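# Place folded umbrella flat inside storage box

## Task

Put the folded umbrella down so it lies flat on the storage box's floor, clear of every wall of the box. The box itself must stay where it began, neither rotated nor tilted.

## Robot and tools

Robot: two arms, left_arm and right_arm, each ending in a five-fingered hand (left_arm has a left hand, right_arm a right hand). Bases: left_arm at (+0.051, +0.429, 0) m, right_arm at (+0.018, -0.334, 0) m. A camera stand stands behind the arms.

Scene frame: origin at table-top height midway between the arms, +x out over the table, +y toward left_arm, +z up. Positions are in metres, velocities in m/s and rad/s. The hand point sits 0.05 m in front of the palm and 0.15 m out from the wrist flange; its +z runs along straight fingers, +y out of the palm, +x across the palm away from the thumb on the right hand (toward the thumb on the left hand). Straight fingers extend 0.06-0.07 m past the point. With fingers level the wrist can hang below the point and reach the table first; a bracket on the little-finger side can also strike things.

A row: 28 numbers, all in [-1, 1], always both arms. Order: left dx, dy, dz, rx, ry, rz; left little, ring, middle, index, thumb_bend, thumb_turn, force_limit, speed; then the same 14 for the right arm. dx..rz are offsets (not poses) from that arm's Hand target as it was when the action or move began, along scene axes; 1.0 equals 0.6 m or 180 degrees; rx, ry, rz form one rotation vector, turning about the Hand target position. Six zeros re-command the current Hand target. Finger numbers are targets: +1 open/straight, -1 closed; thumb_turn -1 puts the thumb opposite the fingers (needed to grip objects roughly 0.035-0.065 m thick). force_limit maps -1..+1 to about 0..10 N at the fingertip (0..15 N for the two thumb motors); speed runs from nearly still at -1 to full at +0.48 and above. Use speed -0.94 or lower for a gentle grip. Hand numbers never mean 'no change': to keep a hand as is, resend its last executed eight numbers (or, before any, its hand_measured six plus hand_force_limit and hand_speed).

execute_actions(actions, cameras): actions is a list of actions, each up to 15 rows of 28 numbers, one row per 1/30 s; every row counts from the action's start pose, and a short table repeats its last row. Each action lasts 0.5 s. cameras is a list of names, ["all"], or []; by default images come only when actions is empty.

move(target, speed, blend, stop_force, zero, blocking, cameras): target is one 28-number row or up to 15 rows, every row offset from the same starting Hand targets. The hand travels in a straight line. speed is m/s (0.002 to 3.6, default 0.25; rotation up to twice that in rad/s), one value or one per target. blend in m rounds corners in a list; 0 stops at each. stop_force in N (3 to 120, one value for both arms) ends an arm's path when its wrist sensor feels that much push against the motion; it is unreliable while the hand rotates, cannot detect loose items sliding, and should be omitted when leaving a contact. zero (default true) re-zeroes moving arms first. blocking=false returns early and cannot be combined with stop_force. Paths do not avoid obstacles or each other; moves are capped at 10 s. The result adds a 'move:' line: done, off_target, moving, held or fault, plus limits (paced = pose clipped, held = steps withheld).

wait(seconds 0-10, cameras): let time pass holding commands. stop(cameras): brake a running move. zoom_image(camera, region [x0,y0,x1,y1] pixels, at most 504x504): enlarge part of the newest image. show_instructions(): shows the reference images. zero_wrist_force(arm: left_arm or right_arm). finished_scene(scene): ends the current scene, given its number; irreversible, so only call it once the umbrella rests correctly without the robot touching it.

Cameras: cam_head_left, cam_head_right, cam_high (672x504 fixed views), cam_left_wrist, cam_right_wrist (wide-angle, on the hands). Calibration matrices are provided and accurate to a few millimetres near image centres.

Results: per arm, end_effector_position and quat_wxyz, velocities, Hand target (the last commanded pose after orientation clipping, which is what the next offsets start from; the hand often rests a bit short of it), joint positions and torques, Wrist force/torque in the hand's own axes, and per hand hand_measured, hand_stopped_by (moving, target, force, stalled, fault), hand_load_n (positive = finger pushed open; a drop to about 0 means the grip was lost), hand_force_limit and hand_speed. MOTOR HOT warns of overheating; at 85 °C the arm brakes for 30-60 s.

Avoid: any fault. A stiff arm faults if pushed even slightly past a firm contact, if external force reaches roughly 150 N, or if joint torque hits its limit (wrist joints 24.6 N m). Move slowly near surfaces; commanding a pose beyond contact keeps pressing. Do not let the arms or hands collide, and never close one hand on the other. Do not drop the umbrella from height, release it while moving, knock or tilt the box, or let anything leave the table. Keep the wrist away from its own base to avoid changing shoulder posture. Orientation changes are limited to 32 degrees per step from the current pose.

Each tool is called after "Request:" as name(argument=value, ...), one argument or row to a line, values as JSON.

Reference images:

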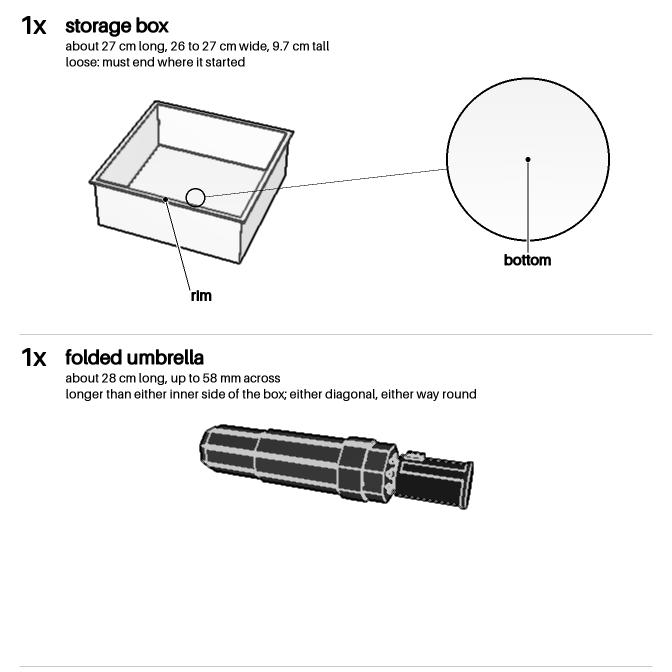

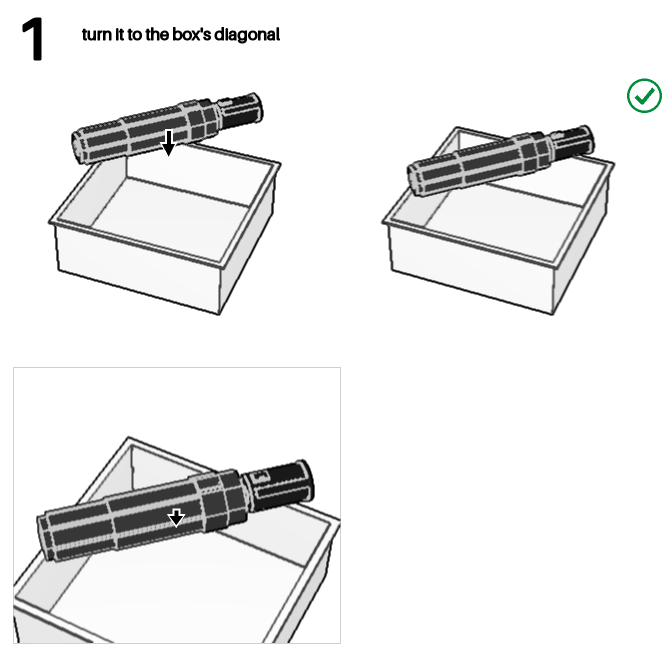

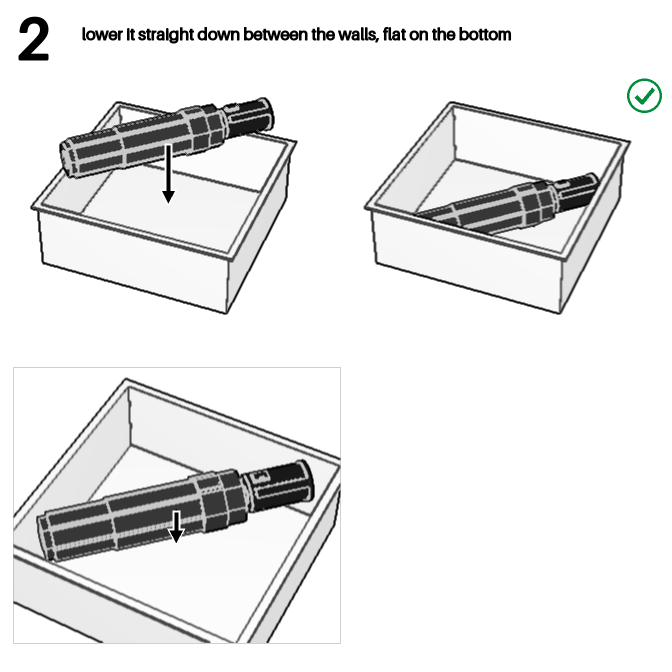

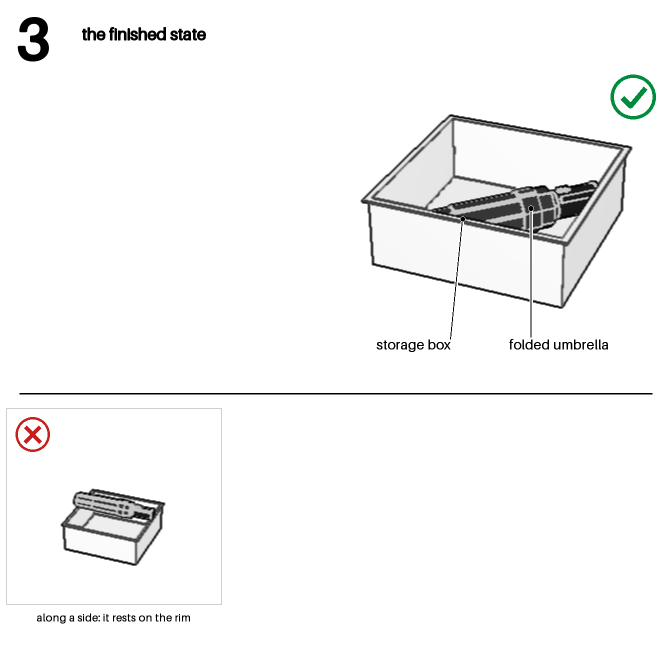

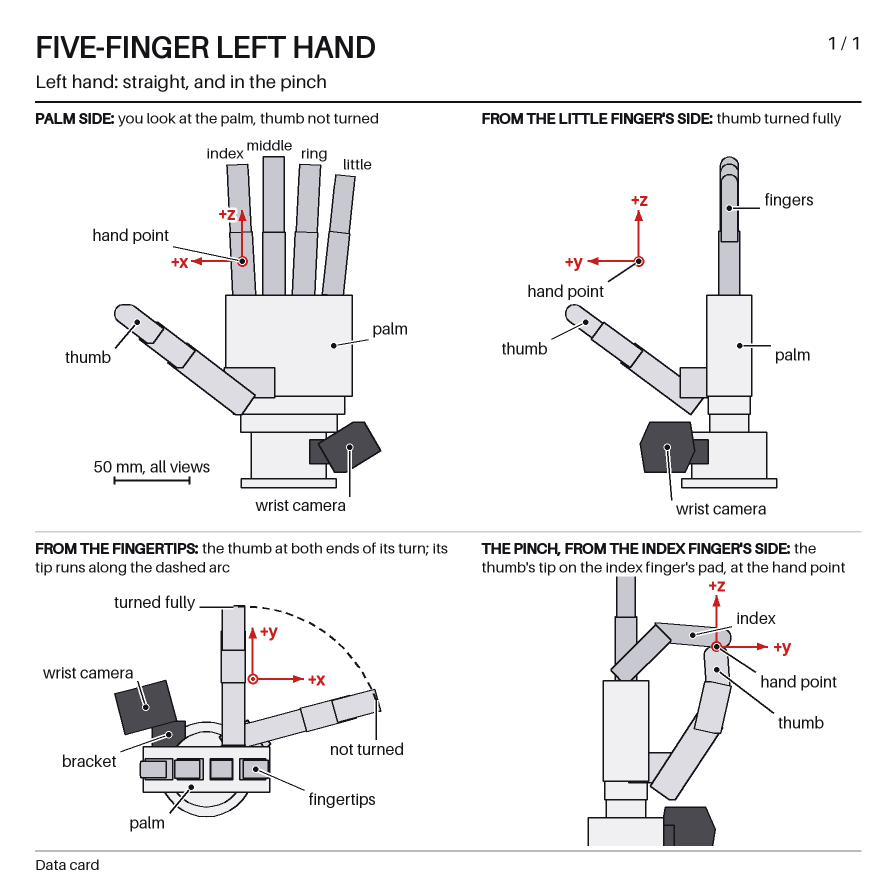

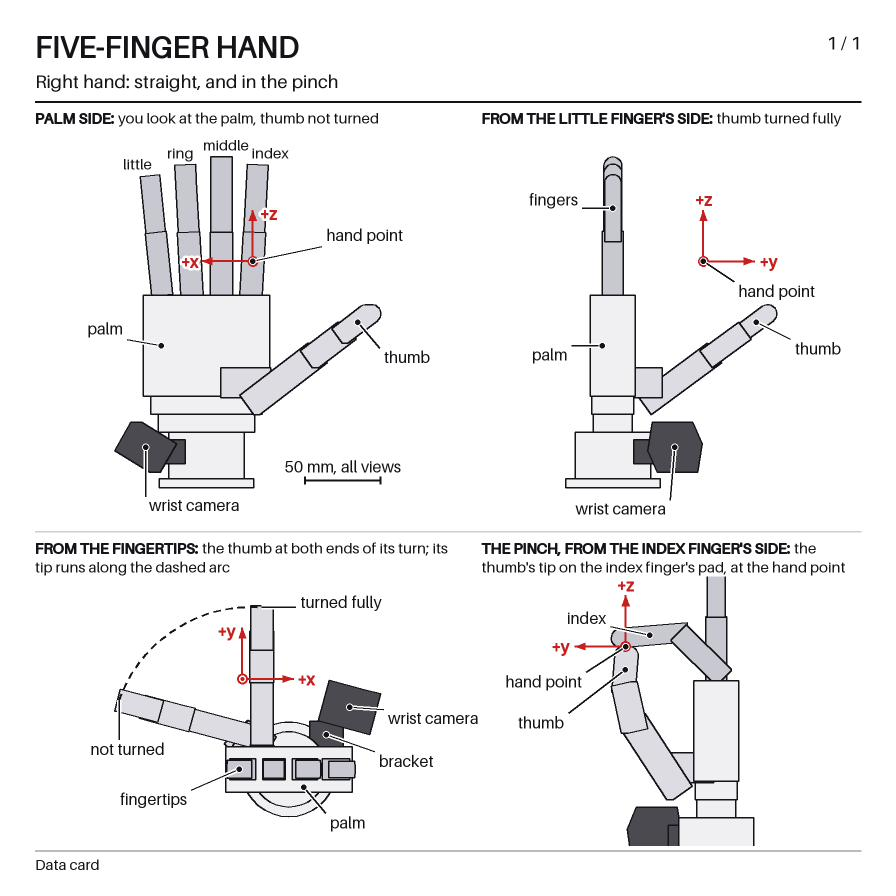

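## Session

Request:
execute_actions(
  actions=[],
)

Scene clock: 0.00 s.
left_arm: end_effector_position=(+0.6153, +0.4287, +0.2147) hand_measured=(+1.000, +1.000, +1.000, +1.000, +1.000, +1.000) hand_load_n=(+0.0, +0.0, +0.0, +0.0, +0.0, +0.0) hand_stopped_by=(target, target, target, target, target, target) hand_force_limit=0.00 hand_speed=-0.80 end_effector_quat_wxyz=(+0.031, +0.756, +0.610, -0.234) | right_arm: end_effector_position=(+0.7747, -0.0248, +0.1505) hand_measured=(+1.000, +1.000, +1.000, +1.000, +1.000, +1.000) hand_load_n=(+0.0, +0.0, +0.0, +0.0, +0.0, +0.0) hand_stopped_by=(target, target, target, target, target, target) hand_force_limit=0.00 hand_speed=-0.80 end_effector_quat_wxyz=(+0.668, -0.540, +0.413, -0.301)
Joint positions: left_arm=[3.479 -2.276 -1.03 1.302 -1.365 0.608] | right_arm=[0.031 -0.984 1.622 -0.721 1.108 -2.874]
Joint velocities: within noise
Joint torques (N m): no reading
Wrist force (N): no reading
Wrist torque (N m): no reading
Wrist force, peak (N): no reading
Hand target: left_arm +0.6153, +0.4287, +0.2147; +0.031, +0.756, +0.610, -0.234 | right_arm +0.7747, -0.0248, +0.1505; +0.668, -0.540, +0.413, -0.301
camera_calibration:
cam_left_wrist: T_world_to_cam=[[-0.85119, 0.49841, 0.164509, 0.268699], [0.512797, 0.856531, 0.05826, -0.693989], [-0.111869, 0.13395, -0.984654, 0.33883], [0, 0, 0, 1]] pos_world=[0.622494, 0.415115, 0.329859]
cam_right_wrist: T_world_to_cam=[[0.0914643, -0.00289977, -0.995804, 0.0726737], [-0.865551, 0.494237, -0.0809398, 0.696253], [0.492398, 0.869322, 0.0426952, -0.249231], [0, 0, 0, 1]] pos_world=[0.718716, -0.127242, 0.139364]

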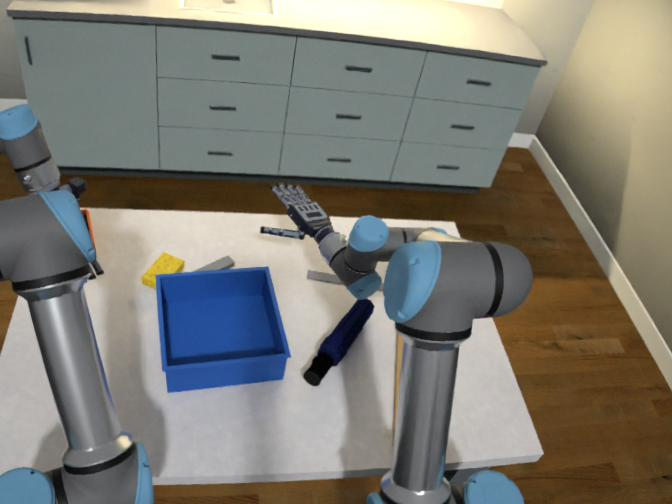

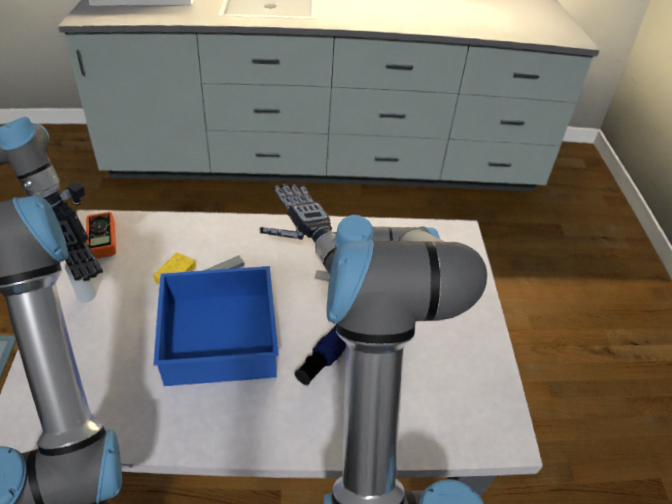

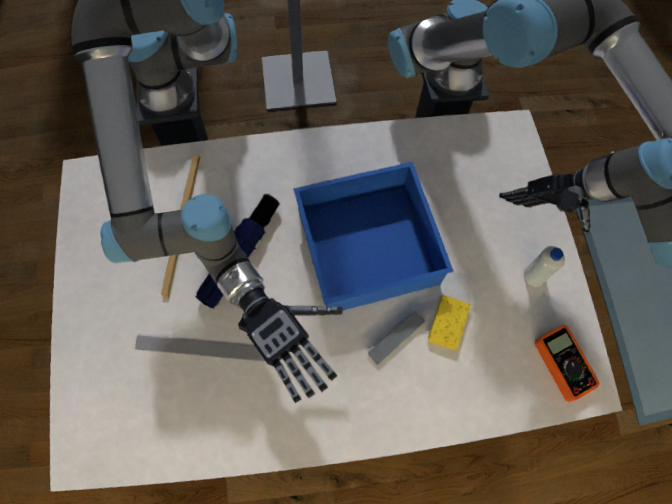

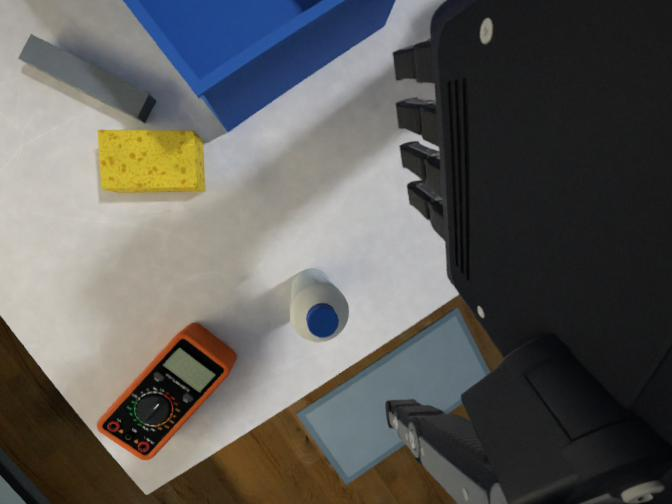

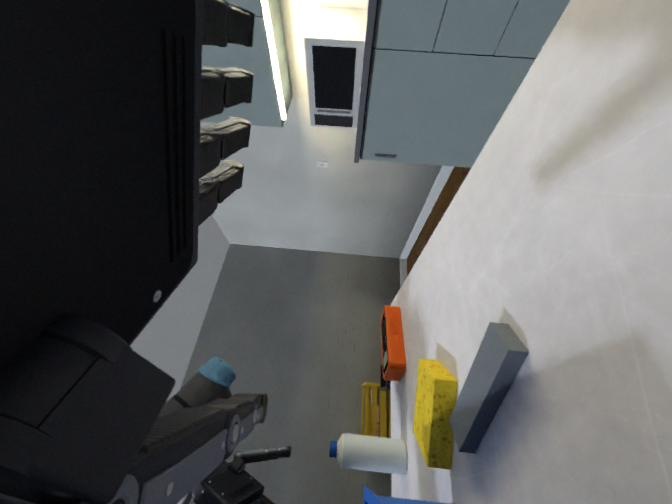

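Request:
zoom_image(
  camera="cam_high",
  region=[170, 170, 310, 320],
)

Request:
zoom_image(
  camera="cam_high",
  region=[285, 150, 465, 330],
)

Request:
zoom_image(
  camera="cam_head_left",
  region=[140, 240, 400, 400],
)

Scaled by 3.360 from the camera's 672x504 image, which has a finer 960x720 frame.

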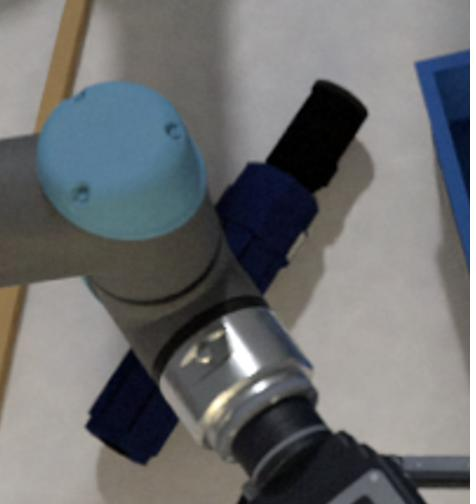

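Scaled by 2.800 from the camera's 672x504 image, which has a finer 960x720 frame.

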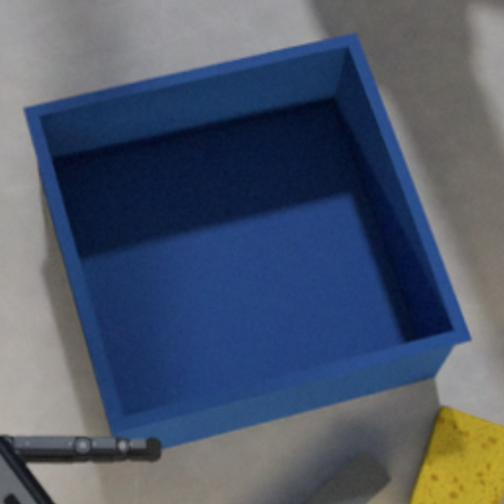

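Scaled by 1.938 from the camera's 672x504 image, which has a finer 960x720 frame.

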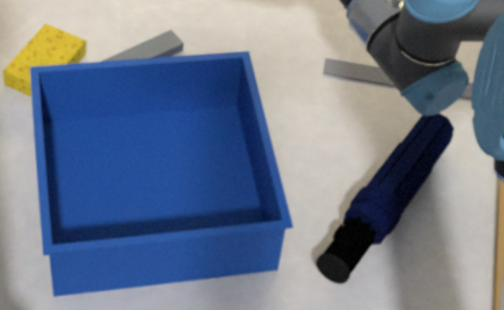

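Request:
move(
  target=[
    [0,0,0,0,0,0,1,1,1,1,1,1,0,-0.8, -0.04,0,0.2,0,0,0,1,1,1,1,1,-1,-0.4,0],
    [0,0,0,0,0,0,1,1,1,1,1,1,0,-0.8, -0.4623,-0.2265,0.1658,-0.2541,0.181,0.163,1,1,1,1,1,-1,-0.4,0],
  ],
  speed=0.3,
  blend=[0.04,0],
  cameras=["cam_head_left","cam_head_right","cam_high"],
)

Request:
zoom_image(
  camera="cam_high",
  region=[130, 130, 310, 310],
)

Request:
zoom_image(
  camera="cam_head_left",
  region=[260, 200, 460, 400],
)

Scene clock: 55.27 s.
left_arm: end_effector_position=(+0.6153, +0.4287, +0.2147) hand_measured=(+1.000, +1.000, +1.000, +1.000, +1.000, +1.000) hand_load_n=(+0.0, +0.5, +0.0, +0.0, +0.0, +0.0) hand_stopped_by=(target, target, target, target, target, target) hand_force_limit=0.00 hand_speed=-0.80 end_effector_quat_wxyz=(+0.031, +0.756, +0.610, -0.234) | right_arm: end_effector_position=(+0.4973, -0.1606, +0.2500) hand_measured=(+1.000, +1.000, +1.000, +1.000, +1.000, -1.000) hand_load_n=(+0.0, +0.0, +0.0, +0.0, +0.0, +0.0) hand_stopped_by=(target, target, target, target, target, target) hand_force_limit=-0.40 hand_speed=0.00 end_effector_quat_wxyz=(-0.325, +0.895, -0.287, +0.104)
Joint positions: left_arm=[3.479 -2.276 -1.03 1.302 -1.365 0.608] | right_arm=[-0.165 -1.269 1.405 1.081 0.956 -4.143]
Joint torques (N m): left_arm=[-0.09 42.88 16.79 -3.18 0.37 0.19] | right_arm=[0.61 -20.95 -25.3 2.73 -0.78 -0.59]
Wrist force (N): left_arm=[0.0 -0.2 0.2] | right_arm=[-0.4 0.0 1.5]
Wrist torque (N m): left_arm=[-0.03 0.00 0.00] | right_arm=[-0.07 -0.08 -0.19]
Wrist force, peak (N): left_arm=[0.4 -0.4 0.2] | right_arm=[0.5 2.1 0.1]
Hand target: left_arm +0.6153, +0.4287, +0.2147; +0.031, +0.756, +0.610, -0.234 | right_arm +0.4973, -0.1607, +0.2500; -0.325, +0.895, -0.287, +0.104
Off the commanded pose: left_arm 0.000 m, 0 deg | right_arm 0.000 m, 0 deg.
move: done
Images, in order (width x height): cam_head_left 672x504, cam_head_right 672x504, cam_high 672x504.

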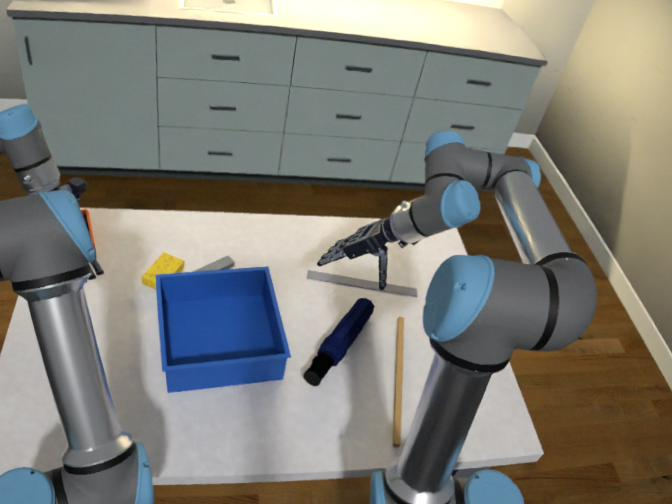

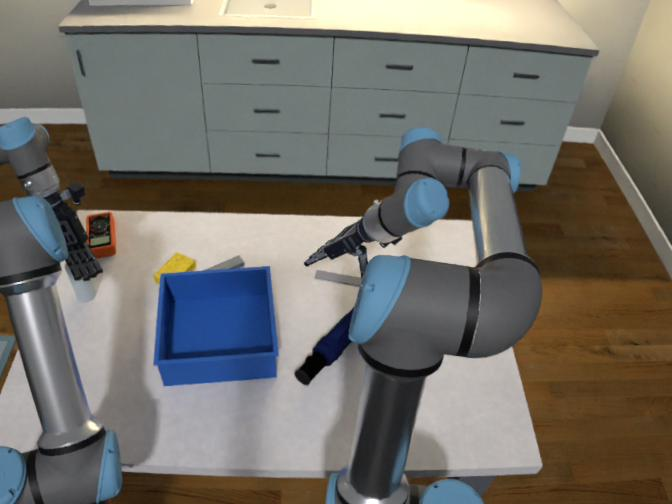

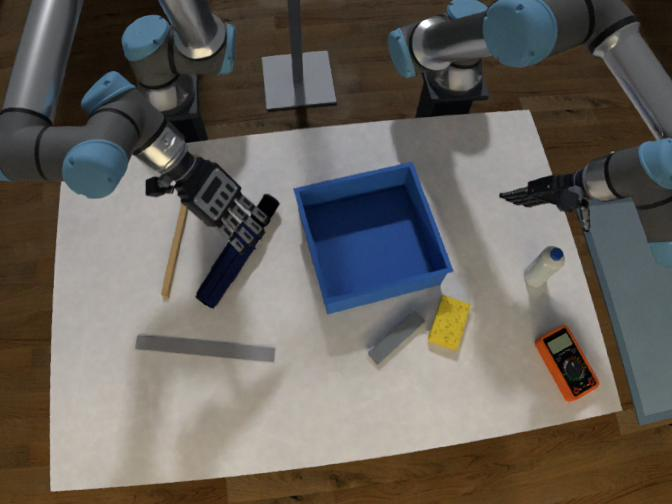

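Scaled by 2.800 from the camera's 672x504 image, which has a finer 960x720 frame.

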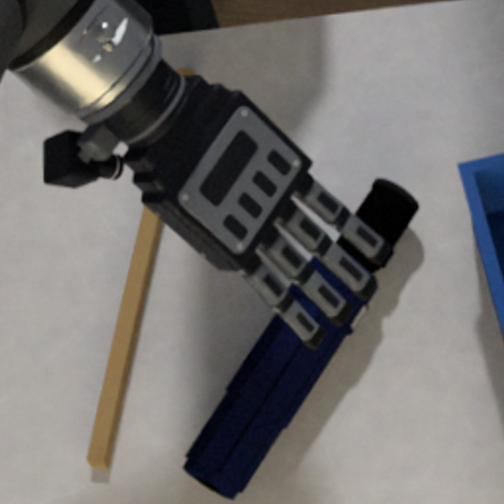

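Scaled by 2.520 from the camera's 672x504 image, which has a finer 960x720 frame.

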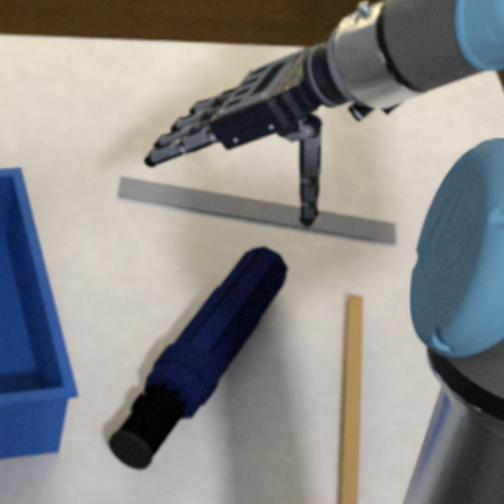

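Request:
move(
  target=[0,0,0,0,0,0,1,1,1,1,1,1,0,-0.8, 0,0,-0.2667,0,0,0,1,1,1,1,1,-1,-0.4,0],
  speed=0.2,
  cameras=["cam_head_left","cam_high","cam_right_wrist"],
)

Request:
zoom_image(
  camera="cam_high",
  region=[130, 130, 310, 310],
)

Request:
zoom_image(
  camera="cam_head_left",
  region=[260, 200, 460, 400],
)

Scene clock: 66.97 s.
left_arm: end_effector_position=(+0.6153, +0.4287, +0.2147) hand_measured=(+1.000, +1.000, +1.000, +1.000, +1.000, +1.000) hand_load_n=(+0.0, +0.0, +0.0, +0.0, +0.0, +0.0) hand_stopped_by=(target, target, target, target, target, target) hand_force_limit=0.00 hand_speed=-0.80 end_effector_quat_wxyz=(+0.031, +0.756, +0.610, -0.234) | right_arm: end_effector_position=(+0.4972, -0.1607, +0.0899) hand_measured=(+1.000, +1.000, +1.000, +1.000, +1.000, -1.000) hand_load_n=(+0.0, +0.0, +0.0, +0.0, +0.0, +0.0) hand_stopped_by=(target, target, target, target, target, target) hand_force_limit=-0.40 hand_speed=0.00 end_effector_quat_wxyz=(-0.325, +0.895, -0.287, +0.104)
Joint positions: left_arm=[3.479 -2.276 -1.03 1.302 -1.365 0.608] | right_arm=[-0.165 -1.147 1.667 0.698 0.956 -4.143]
Joint torques (N m): left_arm=[-0.07 42.4 16.83 -3.02 0.52 -0.34] | right_arm=[6.63 -42.17 -26.35 0.75 -2.05 0.91]
Wrist force (N): left_arm=[-0.1 -0.1 0.0] | right_arm=[-0.6 -0.2 1.0]
Wrist torque (N m): left_arm=[-0.02 0.01 0.00] | right_arm=[-0.07 -0.03 -0.19]
Wrist force, peak (N): left_arm=[0.4 -0.5 0.1] | right_arm=[-0.1 1.5 2.6]
Hand target: left_arm +0.6153, +0.4287, +0.2147; +0.031, +0.756, +0.610, -0.234 | right_arm +0.4973, -0.1607, +0.0899; -0.325, +0.895, -0.287, +0.104
Off the commanded pose: left_arm 0.000 m, 0 deg | right_arm 0.000 m, 0 deg.
move: done
camera_calibration:
cam_right_wrist: T_world_to_cam=[[-0.205178, -0.755905, -0.621699, 0.0302057], [-0.96491, 0.0498811, 0.257798, 0.465954], [-0.16386, 0.652778, -0.739615, 0.369913], [0, 0, 0, 1]] pos_world=[0.516415, -0.241881, 0.17225]
Images, in order (width x height): cam_head_left 672x504, cam_high 672x504, cam_right_wrist 672x504.

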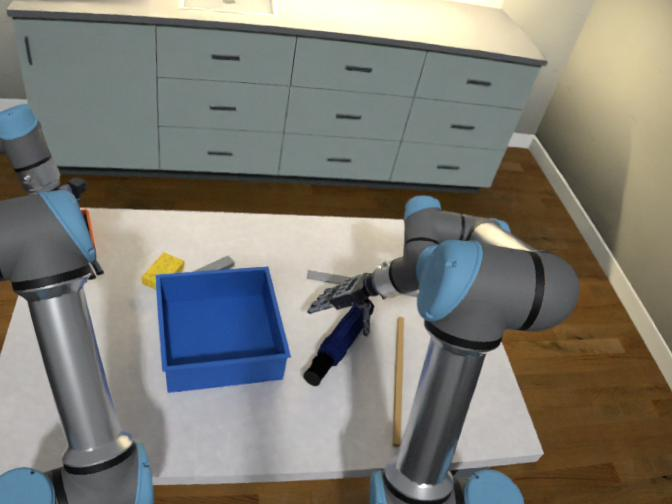

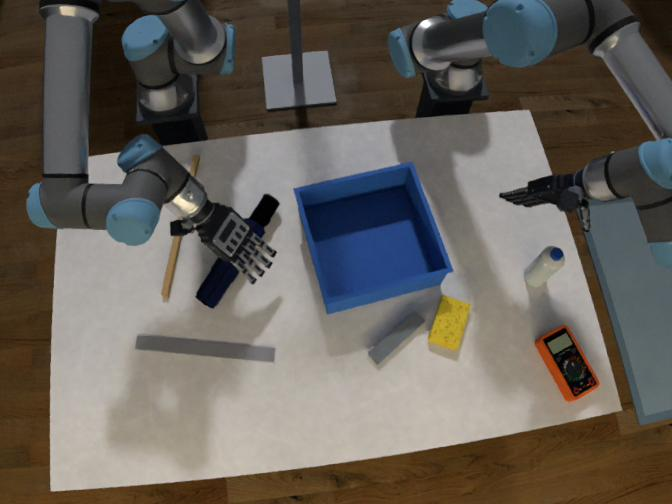

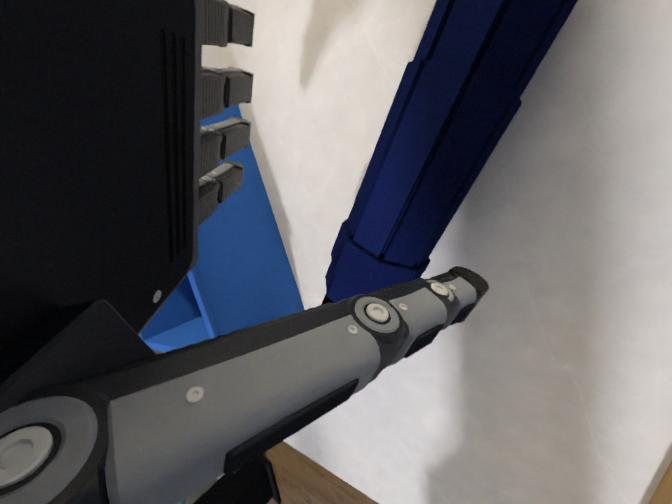

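Scaled by 2.800 from the camera's 672x504 image, which has a finer 960x720 frame.

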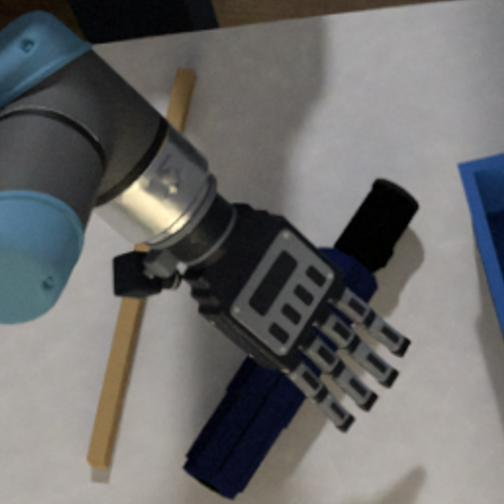

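Scaled by 2.520 from the camera's 672x504 image, which has a finer 960x720 frame.

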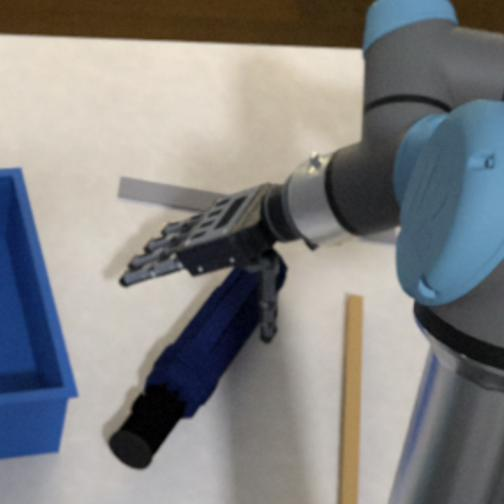

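Request:
move(
  target=[0,0,0,0,0,0,1,1,1,1,1,1,0,-0.8, 0,0,-0.0917,0,0,0,0.5,0.5,0.5,0.5,1,-1,-0.4,-0.5],
  speed=0.1,
  stop_force=6,
  cameras=[],
)

Request:
move(
  target=[0,0,0,0,0,0,1,1,1,1,1,1,0,-0.8, 0,0,0,0,0,0,-0.2,-0.2,-0.2,-0.2,0.1,-1,-0.4,-0.94],
  cameras=["cam_head_left","cam_high","cam_right_wrist"],
)

Scene clock: 77.50 s.
left_arm: end_effector_position=(+0.6153, +0.4287, +0.2147) hand_measured=(+1.000, +1.000, +1.000, +1.000, +1.000, +1.000) hand_load_n=(+0.0, +0.0, +0.0, +0.0, +0.0, +0.0) hand_stopped_by=(target, target, target, target, target, target) hand_force_limit=0.00 hand_speed=-0.80 end_effector_quat_wxyz=(+0.031, +0.756, +0.610, -0.234) | right_arm: end_effector_position=(+0.4973, -0.1607, +0.0349) hand_measured=(+0.500, +0.500, +0.500, +0.500, +1.000, -1.000) hand_load_n=(+0.0, +0.0, +0.0, +0.5, +0.0, +0.0) hand_stopped_by=(target, target, target, target, target, target) hand_force_limit=-0.40 hand_speed=-0.50 end_effector_quat_wxyz=(-0.325, +0.895, -0.287, +0.104)
Joint positions: left_arm=[3.479 -2.276 -1.03 1.302 -1.365 0.608] | right_arm=[-0.165 -1.075 1.722 0.571 0.956 -4.143]
Joint torques (N m): left_arm=[-0.81 42.68 17.08 -3.12 0.38 -0.14] | right_arm=[5.34 -46.71 -27.87 0.62 -0.02 2.12]
Wrist force (N): left_arm=[0.2 -0.3 -0.1] | right_arm=[-0.3 0.0 1.0]
Wrist torque (N m): left_arm=[-0.04 -0.03 0.02] | right_arm=[-0.06 -0.05 -0.15]
Wrist force, peak (N): left_arm=[-0.1 -0.6 0.0] | right_arm=[-0.9 0.7 1.7]
Hand target: left_arm +0.6153, +0.4287, +0.2147; +0.031, +0.756, +0.610, -0.234 | right_arm +0.4973, -0.1607, +0.0349; -0.325, +0.895, -0.287, +0.104
Off the commanded pose: left_arm 0.000 m, 0 deg | right_arm 0.000 m, 0 deg.
move: done
No camera images: "cameras" was empty.

Scene clock: 80.83 s.
left_arm: end_effector_position=(+0.6153, +0.4287, +0.2147) hand_measured=(+1.000, +1.000, +1.000, +1.000, +1.000, +1.000) hand_load_n=(+0.0, +0.0, +0.0, +0.0, +0.0, +0.0) hand_stopped_by=(target, target, target, target, target, target) hand_force_limit=0.00 hand_speed=-0.80 end_effector_quat_wxyz=(+0.031, +0.756, +0.610, -0.234) | right_arm: end_effector_position=(+0.4973, -0.1607, +0.0349) hand_measured=(-0.018, +0.050, +0.072, +0.038, +0.784, -1.000) hand_load_n=(+3.5, +1.5, +0.5, +3.0, +8.5, +2.5) hand_stopped_by=(force, force, force, force, force, target) hand_force_limit=-0.40 hand_speed=-0.94 end_effector_quat_wxyz=(-0.325, +0.895, -0.287, +0.104)
Joint positions: left_arm=[3.479 -2.276 -1.03 1.302 -1.365 0.608] | right_arm=[-0.165 -1.075 1.722 0.571 0.956 -4.143]
Joint torques (N m): left_arm=[-0.88 42.7 17.6 -3.19 0.42 -0.11] | right_arm=[4.98 -45.89 -24.96 0.67 0.05 1.94]
Wrist force (N): left_arm=[0.2 -0.3 -0.1] | right_arm=[-0.2 1.9 3.0]
Wrist torque (N m): left_arm=[-0.03 -0.03 0.01] | right_arm=[0.02 -0.13 -0.08]
Wrist force, peak (N): left_arm=[0.2 -0.5 0.1] | right_arm=[-0.4 1.9 3.2]
Hand target: left_arm +0.6153, +0.4287, +0.2147; +0.031, +0.756, +0.610, -0.234 | right_arm +0.4973, -0.1607, +0.0349; -0.325, +0.895, -0.287, +0.104
Off the commanded pose: left_arm 0.000 m, 0 deg | right_arm 0.000 m, 0 deg.
move: done
camera_calibration:
cam_right_wrist: T_world_to_cam=[[-0.204906, -0.755996, -0.621678, -0.00415082], [-0.964984, 0.049765, 0.257543, 0.480173], [-0.163764, 0.652682, -0.739721, 0.329175], [0, 0, 0, 1]] pos_world=[0.516416, -0.24188, 0.117252]
Images, in order (width x height): cam_head_left 672x504, cam_high 672x504, cam_right_wrist 672x504.

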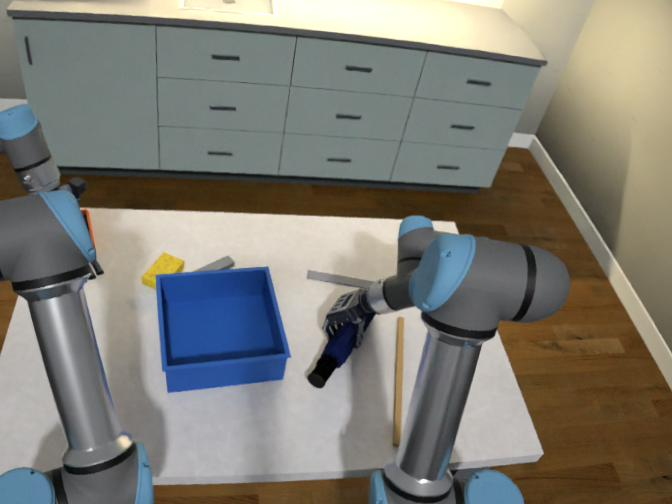

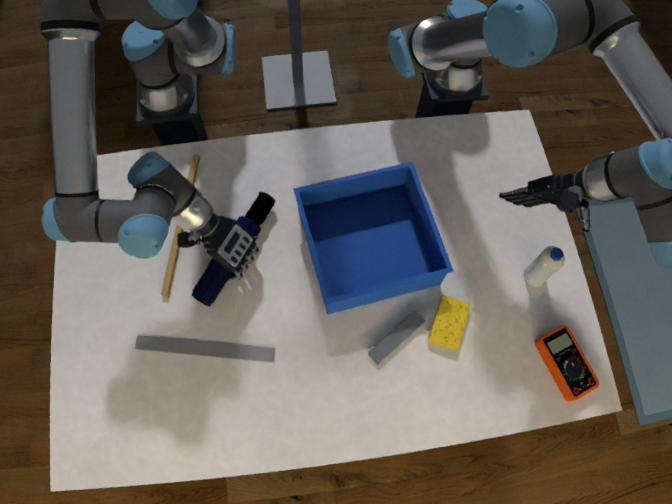

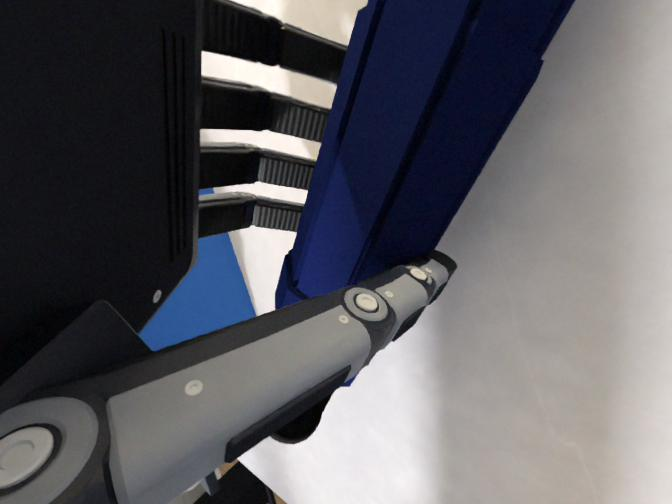

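Request:
move(
  target=[0,0,0,0,0,0,1,1,1,1,1,1,0,-0.8, 0,0,0,0,0,0,-0.25,-0.25,-0.25,-0.25,0.05,-1,-0.2,-0.94],
)

Request:
move(
  target=[0,0,0,0,0,0,1,1,1,1,1,1,0,-0.8, 0,0,0.12,0,0,0,-0.25,-0.25,-0.25,-0.25,0.05,-1,-0.2,-0.94],
  speed=0.08,
  cameras=["cam_head_left","cam_high","cam_right_wrist"],
)

Request:
zoom_image(
  camera="cam_high",
  region=[130, 130, 310, 310],
)

Request:
zoom_image(
  camera="cam_head_left",
  region=[260, 200, 460, 400],
)

Scene clock: 88.90 s.
left_arm: end_effector_position=(+0.6153, +0.4287, +0.2147) hand_measured=(+1.000, +1.000, +1.000, +1.000, +1.000, +1.000) hand_load_n=(+0.0, +0.0, +0.0, +0.0, +0.0, +0.0) hand_stopped_by=(target, target, target, target, target, target) hand_force_limit=0.00 hand_speed=-0.80 end_effector_quat_wxyz=(+0.031, +0.756, +0.610, -0.234) | right_arm: end_effector_position=(+0.4973, -0.1607, +0.0349) hand_measured=(-0.062, +0.006, +0.034, +0.024, +0.784, -1.000) hand_load_n=(+4.0, +4.0, +4.0, +2.5, +15.5, +7.0) hand_stopped_by=(force, force, force, force, force, target) hand_force_limit=-0.20 hand_speed=-0.94 end_effector_quat_wxyz=(-0.325, +0.895, -0.287, +0.104)
Joint positions: left_arm=[3.479 -2.276 -1.03 1.302 -1.365 0.608] | right_arm=[-0.165 -1.075 1.722 0.571 0.956 -4.143]
Joint torques (N m): left_arm=[-0.66 43.17 17.01 -3.23 0.31 -0.12] | right_arm=[5.16 -45.26 -21.3 0.66 0.19 1.98]
Wrist force (N): left_arm=[0.0 -0.1 0.1] | right_arm=[-0.3 1.6 3.0]
Wrist torque (N m): left_arm=[-0.01 -0.01 0.00] | right_arm=[-0.01 -0.11 -0.09]
Wrist force, peak (N): left_arm=[0.3 -0.5 -0.1] | right_arm=[-0.7 2.0 3.4]
Hand target: left_arm +0.6153, +0.4287, +0.2147; +0.031, +0.756, +0.610, -0.234 | right_arm +0.4973, -0.1607, +0.0349; -0.325, +0.895, -0.287, +0.104
Off the commanded pose: left_arm 0.000 m, 0 deg | right_arm 0.000 m, 0 deg.
move: done

Scene clock: 90.13 s.
left_arm: end_effector_position=(+0.6153, +0.4287, +0.2147) hand_measured=(+1.000, +1.000, +1.000, +1.000, +1.000, +1.000) hand_load_n=(+0.0, +0.0, +0.0, +0.0, +0.0, +0.0) hand_stopped_by=(target, target, target, target, target, target) hand_force_limit=0.00 hand_speed=-0.80 end_effector_quat_wxyz=(+0.031, +0.756, +0.610, -0.234) | right_arm: end_effector_position=(+0.4974, -0.1607, +0.1071) hand_measured=(-0.062, +0.006, +0.034, +0.024, +0.784, -1.000) hand_load_n=(+4.0, +4.0, +4.0, +3.0, +15.5, +7.0) hand_stopped_by=(force, force, force, force, force, target) hand_force_limit=-0.20 hand_speed=-0.94 end_effector_quat_wxyz=(-0.325, +0.895, -0.287, +0.104)
Joint positions: left_arm=[3.479 -2.276 -1.03 1.302 -1.365 0.608] | right_arm=[-0.165 -1.166 1.646 0.737 0.956 -4.143]
Joint torques (N m): left_arm=[0.2 42.43 17.28 -3.07 0.25 -0.18] | right_arm=[-2.72 -20.55 -5.95 0.62 0.25 -2.06]
Wrist force (N): left_arm=[0.2 -0.3 0.1] | right_arm=[-0.7 2.0 3.6]
Wrist torque (N m): left_arm=[-0.03 -0.03 0.02] | right_arm=[0.01 -0.09 -0.15]
Wrist force, peak (N): left_arm=[0.4 -0.5 0.3] | right_arm=[-0.4 2.5 4.2]
Hand target: left_arm +0.6153, +0.4287, +0.2147; +0.031, +0.756, +0.610, -0.234 | right_arm +0.4973, -0.1607, +0.1069; -0.325, +0.895, -0.287, +0.104
Off the commanded pose: left_arm 0.000 m, 0 deg | right_arm 0.000 m, 0 deg.
move: done
camera_calibration:
cam_right_wrist: T_world_to_cam=[[-0.204656, -0.75597, -0.621792, 0.0406549], [-0.965087, 0.0497492, 0.257163, 0.461797], [-0.163474, 0.652713, -0.739759, 0.382465], [0, 0, 0, 1]] pos_world=[0.516517, -0.24188, 0.189454]
Images, in order (width x height): cam_head_left 672x504, cam_high 672x504, cam_right_wrist 672x504.

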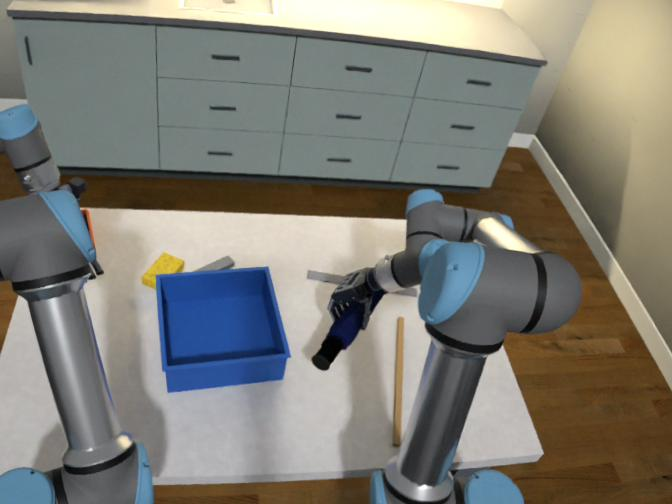

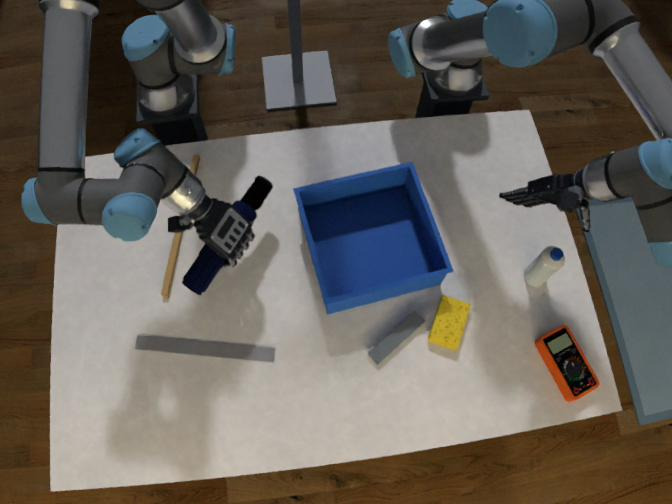

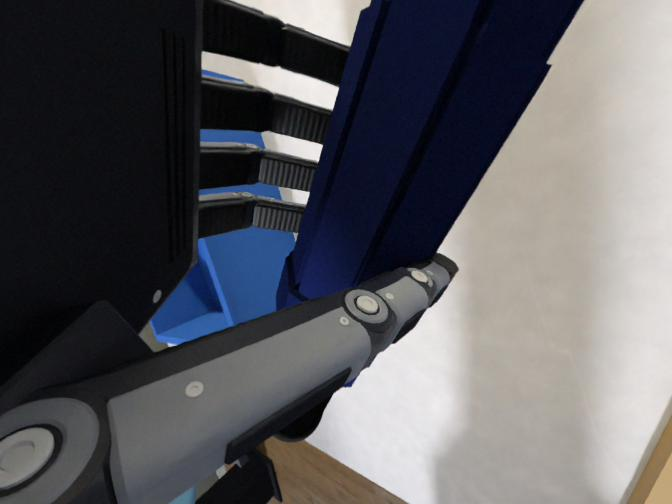

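Scaled by 2.800 from the camera's 672x504 image, which has a finer 960x720 frame.

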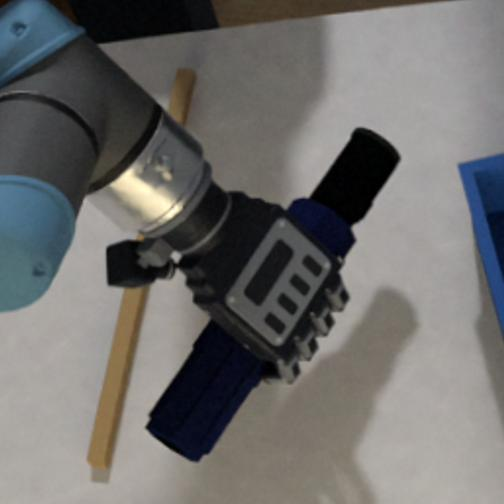

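Scaled by 2.520 from the camera's 672x504 image, which has a finer 960x720 frame.

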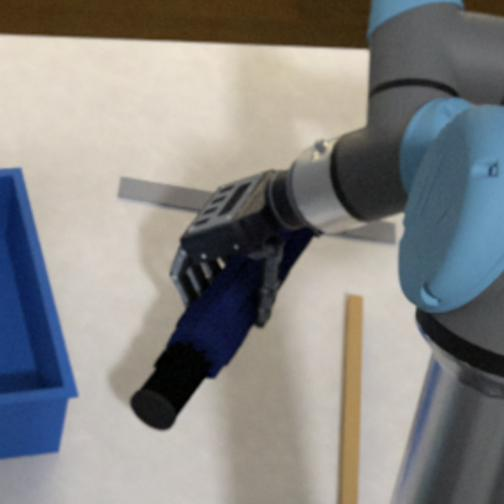

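Request:
move(
  target=[
    [0,0,0,0,0,0,1,1,1,1,1,1,0,-0.8, 0.0167,0.05,0.125,0,0,0,-0.25,-0.25,-0.25,-0.25,0.05,-1,-0.2,-0.94],
    [0,0,0,0,0,0,1,1,1,1,1,1,0,-0.8, 0.0592,0.4855,0.1217,0,0,-0.0078,-0.25,-0.25,-0.25,-0.25,0.05,-1,-0.2,-0.94],
    [0,0,0,0,0,0,1,1,1,1,1,1,0,-0.8, 0.0592,0.4855,0.0635,0,0,-0.0078,-0.25,-0.25,-0.25,-0.25,0.05,-1,-0.2,-0.94],
  ],
  speed=0.2,
  blend=[0.04,0.015,0],
  cameras=["cam_head_left","cam_head_right","cam_high"],
)

Request:
zoom_image(
  camera="cam_high",
  region=[280, 120, 480, 320],
)

Request:
zoom_image(
  camera="cam_head_left",
  region=[130, 220, 310, 400],
)

Request:
zoom_image(
  camera="cam_head_right",
  region=[130, 220, 310, 400],
)

Scene clock: 115.37 s.
left_arm: end_effector_position=(+0.6153, +0.4287, +0.2147) hand_measured=(+1.000, +1.000, +1.000, +1.000, +1.000, +1.000) hand_load_n=(+0.0, +0.0, +0.0, +0.0, +0.0, +0.0) hand_stopped_by=(target, target, target, target, target, target) hand_force_limit=0.00 hand_speed=-0.80 end_effector_quat_wxyz=(+0.031, +0.756, +0.610, -0.234) | right_arm: end_effector_position=(+0.5328, +0.1306, +0.1450) hand_measured=(-0.062, +0.006, +0.034, +0.024, +0.784, -1.000) hand_load_n=(+4.0, +4.5, +4.0, +2.5, +15.0, +7.0) hand_stopped_by=(force, force, force, force, force, target) hand_force_limit=-0.20 hand_speed=-0.94 end_effector_quat_wxyz=(-0.324, +0.891, -0.298, +0.108)
Joint positions: left_arm=[3.479 -2.276 -1.03 1.302 -1.365 0.608] | right_arm=[0.417 -0.892 1.043 0.788 1.253 -3.545]
Joint torques (N m): left_arm=[-0.4 42.87 17.19 -3.21 0.43 -0.22] | right_arm=[4.13 -58.8 -24.28 0.27 -1.42 1.81]
Wrist force (N): left_arm=[0.2 -0.4 0.0] | right_arm=[-0.9 2.2 3.6]
Wrist torque (N m): left_arm=[-0.06 -0.03 0.02] | right_arm=[0.07 -0.02 0.04]
Wrist force, peak (N): left_arm=[0.0 -0.6 -0.2] | right_arm=[-0.2 4.2 5.1]
Hand target: left_arm +0.6153, +0.4287, +0.2147; +0.031, +0.756, +0.610, -0.234 | right_arm +0.5328, +0.1306, +0.1450; -0.324, +0.891, -0.298, +0.108
Off the commanded pose: left_arm 0.000 m, 0 deg | right_arm 0.000 m, 0 deg.
move: done
Images, in order (width x height): cam_head_left 672x504, cam_head_right 672x504, cam_high 672x504.

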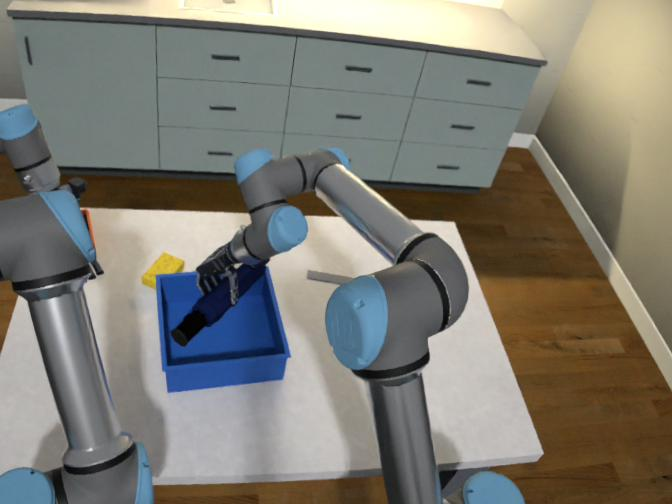

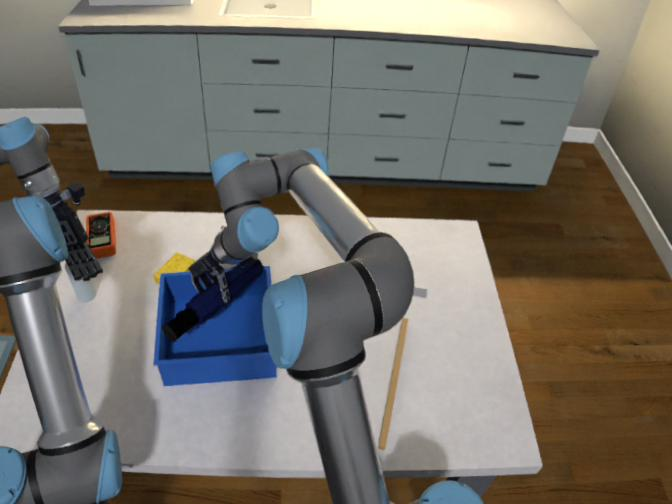

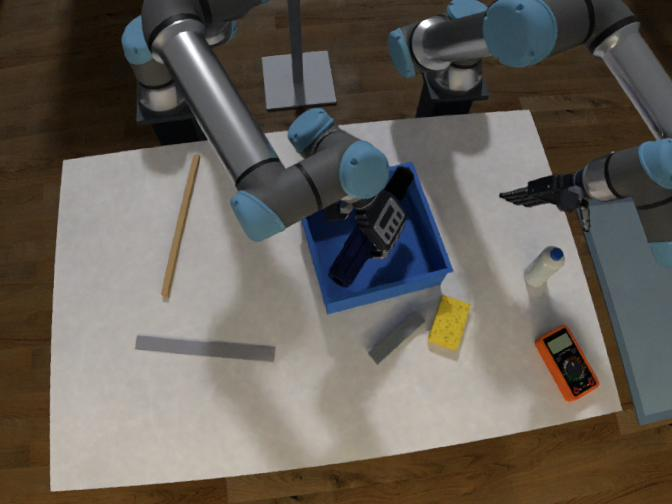

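Scaled by 2.520 from the camera's 672x504 image, which has a finer 960x720 frame.

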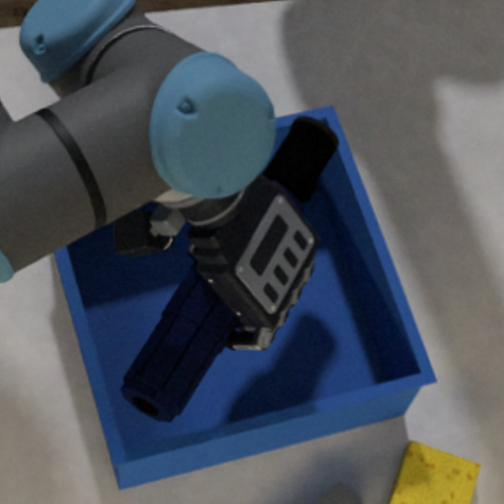

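Scaled by 2.800 from the camera's 672x504 image, which has a finer 960x720 frame.

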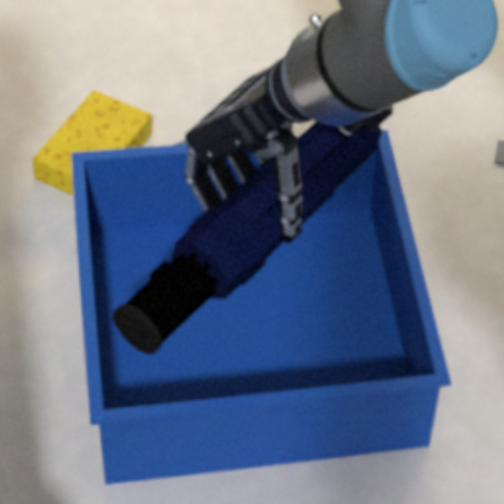

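Scaled by 2.800 from the camera's 672x504 image, which has a finer 960x720 frame.

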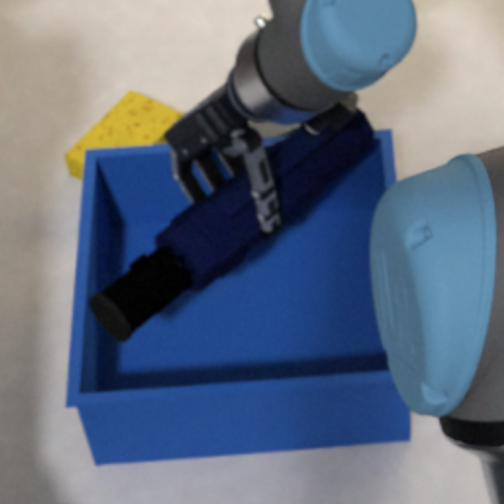

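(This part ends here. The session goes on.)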